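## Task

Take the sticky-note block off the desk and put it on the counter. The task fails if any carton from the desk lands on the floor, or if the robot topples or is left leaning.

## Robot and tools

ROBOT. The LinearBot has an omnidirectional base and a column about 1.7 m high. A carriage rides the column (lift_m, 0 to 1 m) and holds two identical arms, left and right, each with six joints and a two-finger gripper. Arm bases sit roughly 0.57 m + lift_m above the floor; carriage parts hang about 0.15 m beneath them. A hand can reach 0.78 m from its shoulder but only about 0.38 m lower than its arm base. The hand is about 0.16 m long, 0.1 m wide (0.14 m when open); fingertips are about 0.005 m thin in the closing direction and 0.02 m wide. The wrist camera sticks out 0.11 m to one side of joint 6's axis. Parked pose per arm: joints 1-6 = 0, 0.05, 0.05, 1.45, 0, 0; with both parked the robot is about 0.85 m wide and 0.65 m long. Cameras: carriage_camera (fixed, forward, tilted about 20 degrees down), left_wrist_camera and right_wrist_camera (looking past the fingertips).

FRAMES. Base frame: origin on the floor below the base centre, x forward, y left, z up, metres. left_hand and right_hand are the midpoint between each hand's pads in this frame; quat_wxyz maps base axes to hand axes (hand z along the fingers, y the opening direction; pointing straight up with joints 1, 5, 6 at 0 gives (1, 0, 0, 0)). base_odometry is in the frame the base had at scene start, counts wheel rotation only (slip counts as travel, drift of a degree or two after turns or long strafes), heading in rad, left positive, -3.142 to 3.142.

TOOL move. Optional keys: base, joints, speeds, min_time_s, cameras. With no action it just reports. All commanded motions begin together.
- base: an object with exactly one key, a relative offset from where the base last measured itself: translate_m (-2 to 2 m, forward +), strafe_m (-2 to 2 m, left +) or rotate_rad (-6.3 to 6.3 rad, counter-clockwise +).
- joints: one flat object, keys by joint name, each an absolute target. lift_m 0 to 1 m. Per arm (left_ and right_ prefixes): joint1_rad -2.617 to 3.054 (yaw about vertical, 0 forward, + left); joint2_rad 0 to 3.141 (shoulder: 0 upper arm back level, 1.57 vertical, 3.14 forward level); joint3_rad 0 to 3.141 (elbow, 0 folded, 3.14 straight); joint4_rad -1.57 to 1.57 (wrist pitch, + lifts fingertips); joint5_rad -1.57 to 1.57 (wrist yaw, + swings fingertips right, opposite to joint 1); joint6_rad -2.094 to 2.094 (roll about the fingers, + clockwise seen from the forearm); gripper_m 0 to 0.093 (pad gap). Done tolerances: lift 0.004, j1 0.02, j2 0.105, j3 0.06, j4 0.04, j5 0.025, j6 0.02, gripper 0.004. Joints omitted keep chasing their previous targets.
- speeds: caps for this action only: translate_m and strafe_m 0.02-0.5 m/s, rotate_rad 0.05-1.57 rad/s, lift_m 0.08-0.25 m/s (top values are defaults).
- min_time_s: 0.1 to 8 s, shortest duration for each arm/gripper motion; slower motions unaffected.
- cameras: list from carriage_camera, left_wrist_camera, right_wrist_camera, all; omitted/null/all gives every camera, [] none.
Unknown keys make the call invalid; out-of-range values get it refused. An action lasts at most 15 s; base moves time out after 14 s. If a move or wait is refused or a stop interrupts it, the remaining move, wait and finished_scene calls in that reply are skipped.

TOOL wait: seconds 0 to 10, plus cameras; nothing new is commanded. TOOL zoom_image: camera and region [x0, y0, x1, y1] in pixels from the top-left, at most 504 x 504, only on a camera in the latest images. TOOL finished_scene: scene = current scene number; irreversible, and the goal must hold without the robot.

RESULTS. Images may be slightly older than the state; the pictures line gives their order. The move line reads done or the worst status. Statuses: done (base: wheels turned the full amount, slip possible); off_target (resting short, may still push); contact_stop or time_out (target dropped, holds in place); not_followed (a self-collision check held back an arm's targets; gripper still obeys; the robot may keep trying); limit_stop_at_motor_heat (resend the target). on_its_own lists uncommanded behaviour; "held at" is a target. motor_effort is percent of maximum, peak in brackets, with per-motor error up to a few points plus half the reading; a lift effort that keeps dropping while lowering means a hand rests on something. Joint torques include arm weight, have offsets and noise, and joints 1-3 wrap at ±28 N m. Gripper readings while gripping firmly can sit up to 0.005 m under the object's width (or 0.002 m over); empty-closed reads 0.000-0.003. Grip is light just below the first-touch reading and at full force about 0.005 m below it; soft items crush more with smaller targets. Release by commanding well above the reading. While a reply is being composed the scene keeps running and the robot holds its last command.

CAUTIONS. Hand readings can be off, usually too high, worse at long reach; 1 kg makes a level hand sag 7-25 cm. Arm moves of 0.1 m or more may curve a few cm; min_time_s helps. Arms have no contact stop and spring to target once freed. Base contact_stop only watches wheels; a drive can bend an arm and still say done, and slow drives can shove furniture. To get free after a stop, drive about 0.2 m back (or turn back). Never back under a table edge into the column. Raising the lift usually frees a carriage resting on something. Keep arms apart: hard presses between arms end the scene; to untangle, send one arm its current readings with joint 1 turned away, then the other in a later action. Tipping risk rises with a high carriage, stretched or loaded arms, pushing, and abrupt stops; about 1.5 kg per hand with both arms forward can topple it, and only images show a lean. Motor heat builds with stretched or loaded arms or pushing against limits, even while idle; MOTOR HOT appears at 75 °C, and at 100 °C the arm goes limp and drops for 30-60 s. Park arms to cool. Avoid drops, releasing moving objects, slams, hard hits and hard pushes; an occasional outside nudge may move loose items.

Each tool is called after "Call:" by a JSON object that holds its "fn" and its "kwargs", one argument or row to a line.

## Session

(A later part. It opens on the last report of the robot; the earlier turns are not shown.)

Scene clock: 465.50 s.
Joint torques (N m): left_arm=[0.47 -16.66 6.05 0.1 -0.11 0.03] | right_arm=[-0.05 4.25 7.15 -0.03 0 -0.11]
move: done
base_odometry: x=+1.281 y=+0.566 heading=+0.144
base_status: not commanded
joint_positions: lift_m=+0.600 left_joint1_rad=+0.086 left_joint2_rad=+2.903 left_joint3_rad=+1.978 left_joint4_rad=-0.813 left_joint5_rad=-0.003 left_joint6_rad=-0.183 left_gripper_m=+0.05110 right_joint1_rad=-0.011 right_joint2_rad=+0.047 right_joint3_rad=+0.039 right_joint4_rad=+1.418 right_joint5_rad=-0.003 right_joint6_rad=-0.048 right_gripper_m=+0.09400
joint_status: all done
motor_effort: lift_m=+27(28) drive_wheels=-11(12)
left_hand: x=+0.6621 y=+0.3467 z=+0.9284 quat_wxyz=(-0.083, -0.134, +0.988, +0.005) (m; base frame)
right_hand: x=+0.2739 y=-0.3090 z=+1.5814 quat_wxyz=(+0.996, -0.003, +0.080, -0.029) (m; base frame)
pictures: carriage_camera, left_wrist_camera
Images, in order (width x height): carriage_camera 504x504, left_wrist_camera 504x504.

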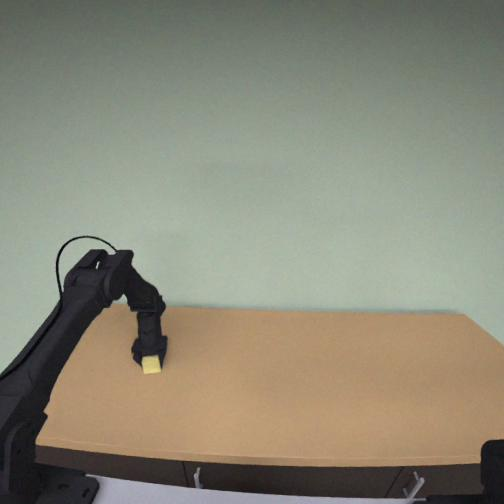

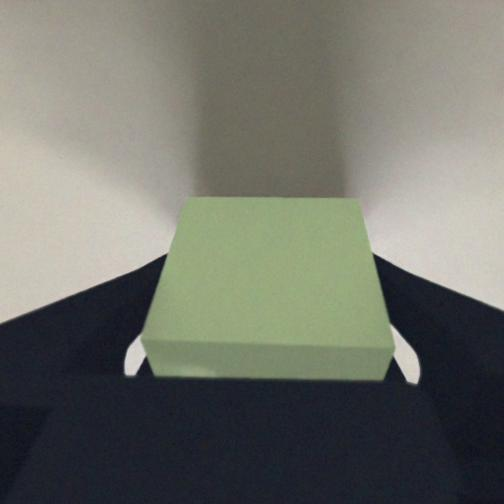

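Call:
{"fn": "move", "kwargs": {
  "joints": {"lift_m": 0.593},
  "speeds": {"lift_m": 0.08},
  "cameras": ["left_wrist_camera"]
}}

Call:
{"fn": "move", "kwargs": {
  "joints": {"lift_m": 0.586},
  "speeds": {"lift_m": 0.08},
  "cameras": ["left_wrist_camera"]
}}

Scene clock: 471.07 s.
Joint torques (N m): left_arm=[0.57 -16.75 5.82 0.03 -0.11 0.03] | right_arm=[-0.01 4.23 7.24 -0.03 0.01 -0.13]
move: done
base_odometry: x=+1.281 y=+0.566 heading=+0.144
base_status: not commanded
joint_positions: lift_m=+0.593 left_joint1_rad=+0.086 left_joint2_rad=+2.905 left_joint3_rad=+1.978 left_joint4_rad=-0.809 left_joint5_rad=-0.002 left_joint6_rad=-0.183 left_gripper_m=+0.05110 right_joint1_rad=-0.011 right_joint2_rad=+0.047 right_joint3_rad=+0.039 right_joint4_rad=+1.418 right_joint5_rad=-0.003 right_joint6_rad=-0.048 right_gripper_m=+0.09400
joint_status: all done
motor_effort: lift_m=+27(29) drive_wheels=-10(11)
left_hand: x=+0.6625 y=+0.3466 z=+0.9209 quat_wxyz=(-0.082, -0.134, +0.988, +0.005) (m; base frame)
right_hand: x=+0.2738 y=-0.3090 z=+1.5745 quat_wxyz=(+0.996, -0.003, +0.080, -0.029) (m; base frame)
pictures: left_wrist_camera
Images, in order (width x height): left_wrist_camera 504x504.

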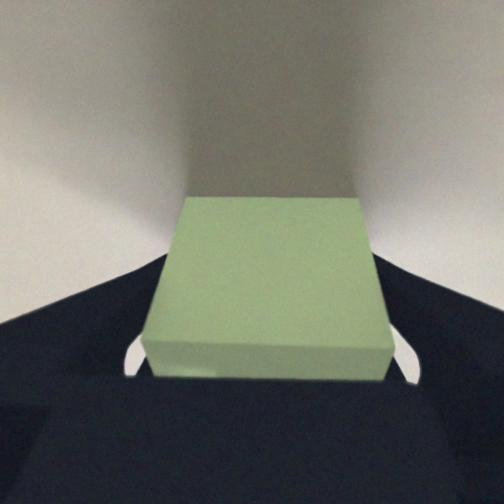

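Scene clock: 471.53 s.
Joint torques (N m): left_arm=[0.5 -15.76 5.46 0.29 -0.13 0.02] | right_arm=[-0.06 4.21 7.23 -0.03 0.01 -0.12]
move: done
base_odometry: x=+1.281 y=+0.566 heading=+0.144
base_status: not commanded
joint_positions: lift_m=+0.586 left_joint1_rad=+0.086 left_joint2_rad=+2.895 left_joint3_rad=+1.983 left_joint4_rad=-0.833 left_joint5_rad=+0.001 left_joint6_rad=-0.181 left_gripper_m=+0.05110 right_joint1_rad=-0.011 right_joint2_rad=+0.047 right_joint3_rad=+0.039 right_joint4_rad=+1.418 right_joint5_rad=-0.003 right_joint6_rad=-0.048 right_gripper_m=+0.09400
joint_status: all done
motor_effort: lift_m=+25(26) drive_wheels=-11(11)
left_hand: x=+0.6621 y=+0.3461 z=+0.9198 quat_wxyz=(-0.087, -0.133, +0.987, +0.004) (m; base frame)
right_hand: x=+0.2738 y=-0.3090 z=+1.5676 quat_wxyz=(+0.996, -0.003, +0.080, -0.029) (m; base frame)
pictures: left_wrist_camera
Images, in order (width x height): left_wrist_camera 504x504.

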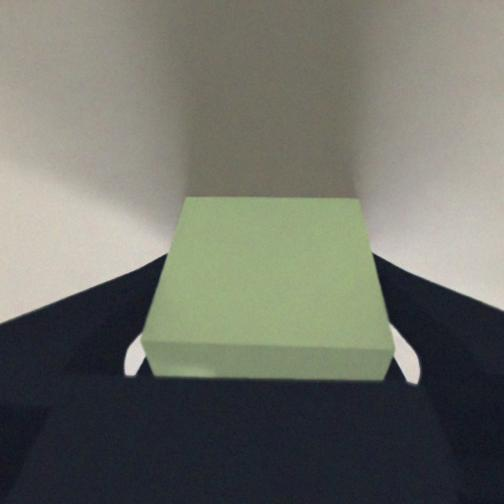

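Call:
{"fn": "move", "kwargs": {
  "joints": {"left_gripper_m": 0.093},
  "min_time_s": 1.5,
  "cameras": ["left_wrist_camera"]
}}

Call:
{"fn": "move", "kwargs": {
  "joints": {"lift_m": 0.76},
  "speeds": {"lift_m": 0.15},
  "cameras": ["carriage_camera", "left_wrist_camera"]
}}

Scene clock: 478.53 s.
Joint torques (N m): left_arm=[0.13 -15.77 5.55 0.33 -0.1 0] | right_arm=[-0.06 4.21 7.2 -0.02 0 -0.12]
move: done
base_odometry: x=+1.281 y=+0.566 heading=+0.144
base_status: not commanded
joint_positions: lift_m=+0.586 left_joint1_rad=+0.091 left_joint2_rad=+2.895 left_joint3_rad=+1.983 left_joint4_rad=-0.835 left_joint5_rad=-0.003 left_joint6_rad=-0.180 left_gripper_m=+0.09292 right_joint1_rad=-0.011 right_joint2_rad=+0.047 right_joint3_rad=+0.039 right_joint4_rad=+1.418 right_joint5_rad=-0.003 right_joint6_rad=-0.048 right_gripper_m=+0.09400
joint_status: all done
motor_effort: lift_m=+25(26) drive_wheels=+7(9)
left_hand: x=+0.6614 y=+0.3486 z=+0.9199 quat_wxyz=(-0.088, -0.134, +0.987, +0.006) (m; base frame)
right_hand: x=+0.2738 y=-0.3090 z=+1.5676 quat_wxyz=(+0.996, -0.003, +0.080, -0.029) (m; base frame)
pictures: left_wrist_camera
Images, in order (width x height): left_wrist_camera 504x504.

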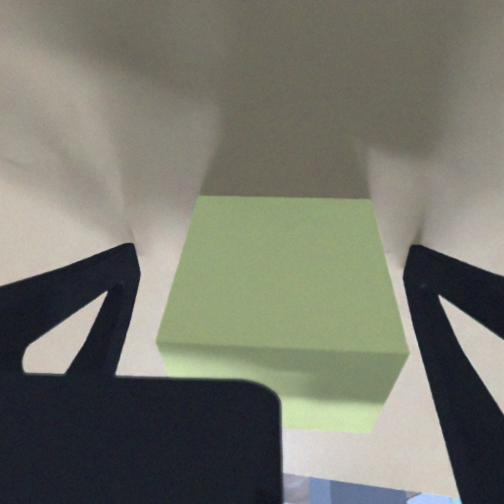

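Scene clock: 480.13 s.
Joint torques (N m): left_arm=[0.29 -16.28 5.46 0.22 -0.1 0.01] | right_arm=[-0.03 4.22 7.19 -0.02 0 -0.12]
move: done
base_odometry: x=+1.281 y=+0.566 heading=+0.144
base_status: not commanded
joint_positions: lift_m=+0.760 left_joint1_rad=+0.089 left_joint2_rad=+2.900 left_joint3_rad=+1.983 left_joint4_rad=-0.823 left_joint5_rad=-0.003 left_joint6_rad=-0.180 left_gripper_m=+0.09294 right_joint1_rad=-0.011 right_joint2_rad=+0.047 right_joint3_rad=+0.039 right_joint4_rad=+1.418 right_joint5_rad=-0.003 right_joint6_rad=-0.048 right_gripper_m=+0.09400
joint_status: all done
motor_effort: lift_m=+31(38) drive_wheels=+7(11)
left_hand: x=+0.6626 y=+0.3480 z=+1.0908 quat_wxyz=(-0.084, -0.133, +0.987, +0.006) (m; base frame)
right_hand: x=+0.2738 y=-0.3090 z=+1.7411 quat_wxyz=(+0.996, -0.003, +0.080, -0.029) (m; base frame)
pictures: carriage_camera, left_wrist_camera
Images, in order (width x height): carriage_camera 504x504, left_wrist_camera 504x504.

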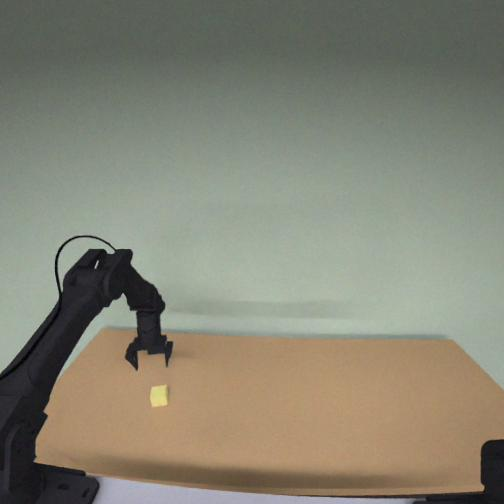

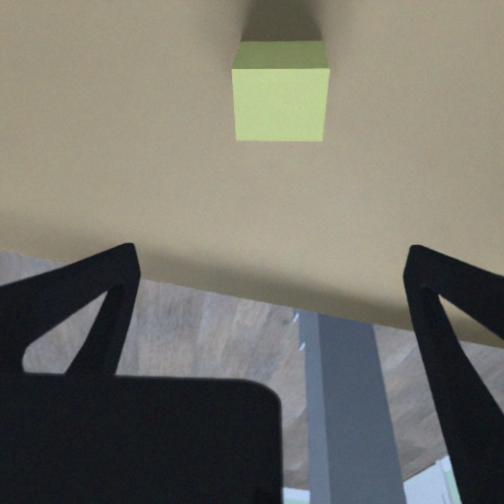

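Call:
{"fn": "finished_scene", "kwargs": {
  "scene": 1
}}

The scene is finished: the task was done.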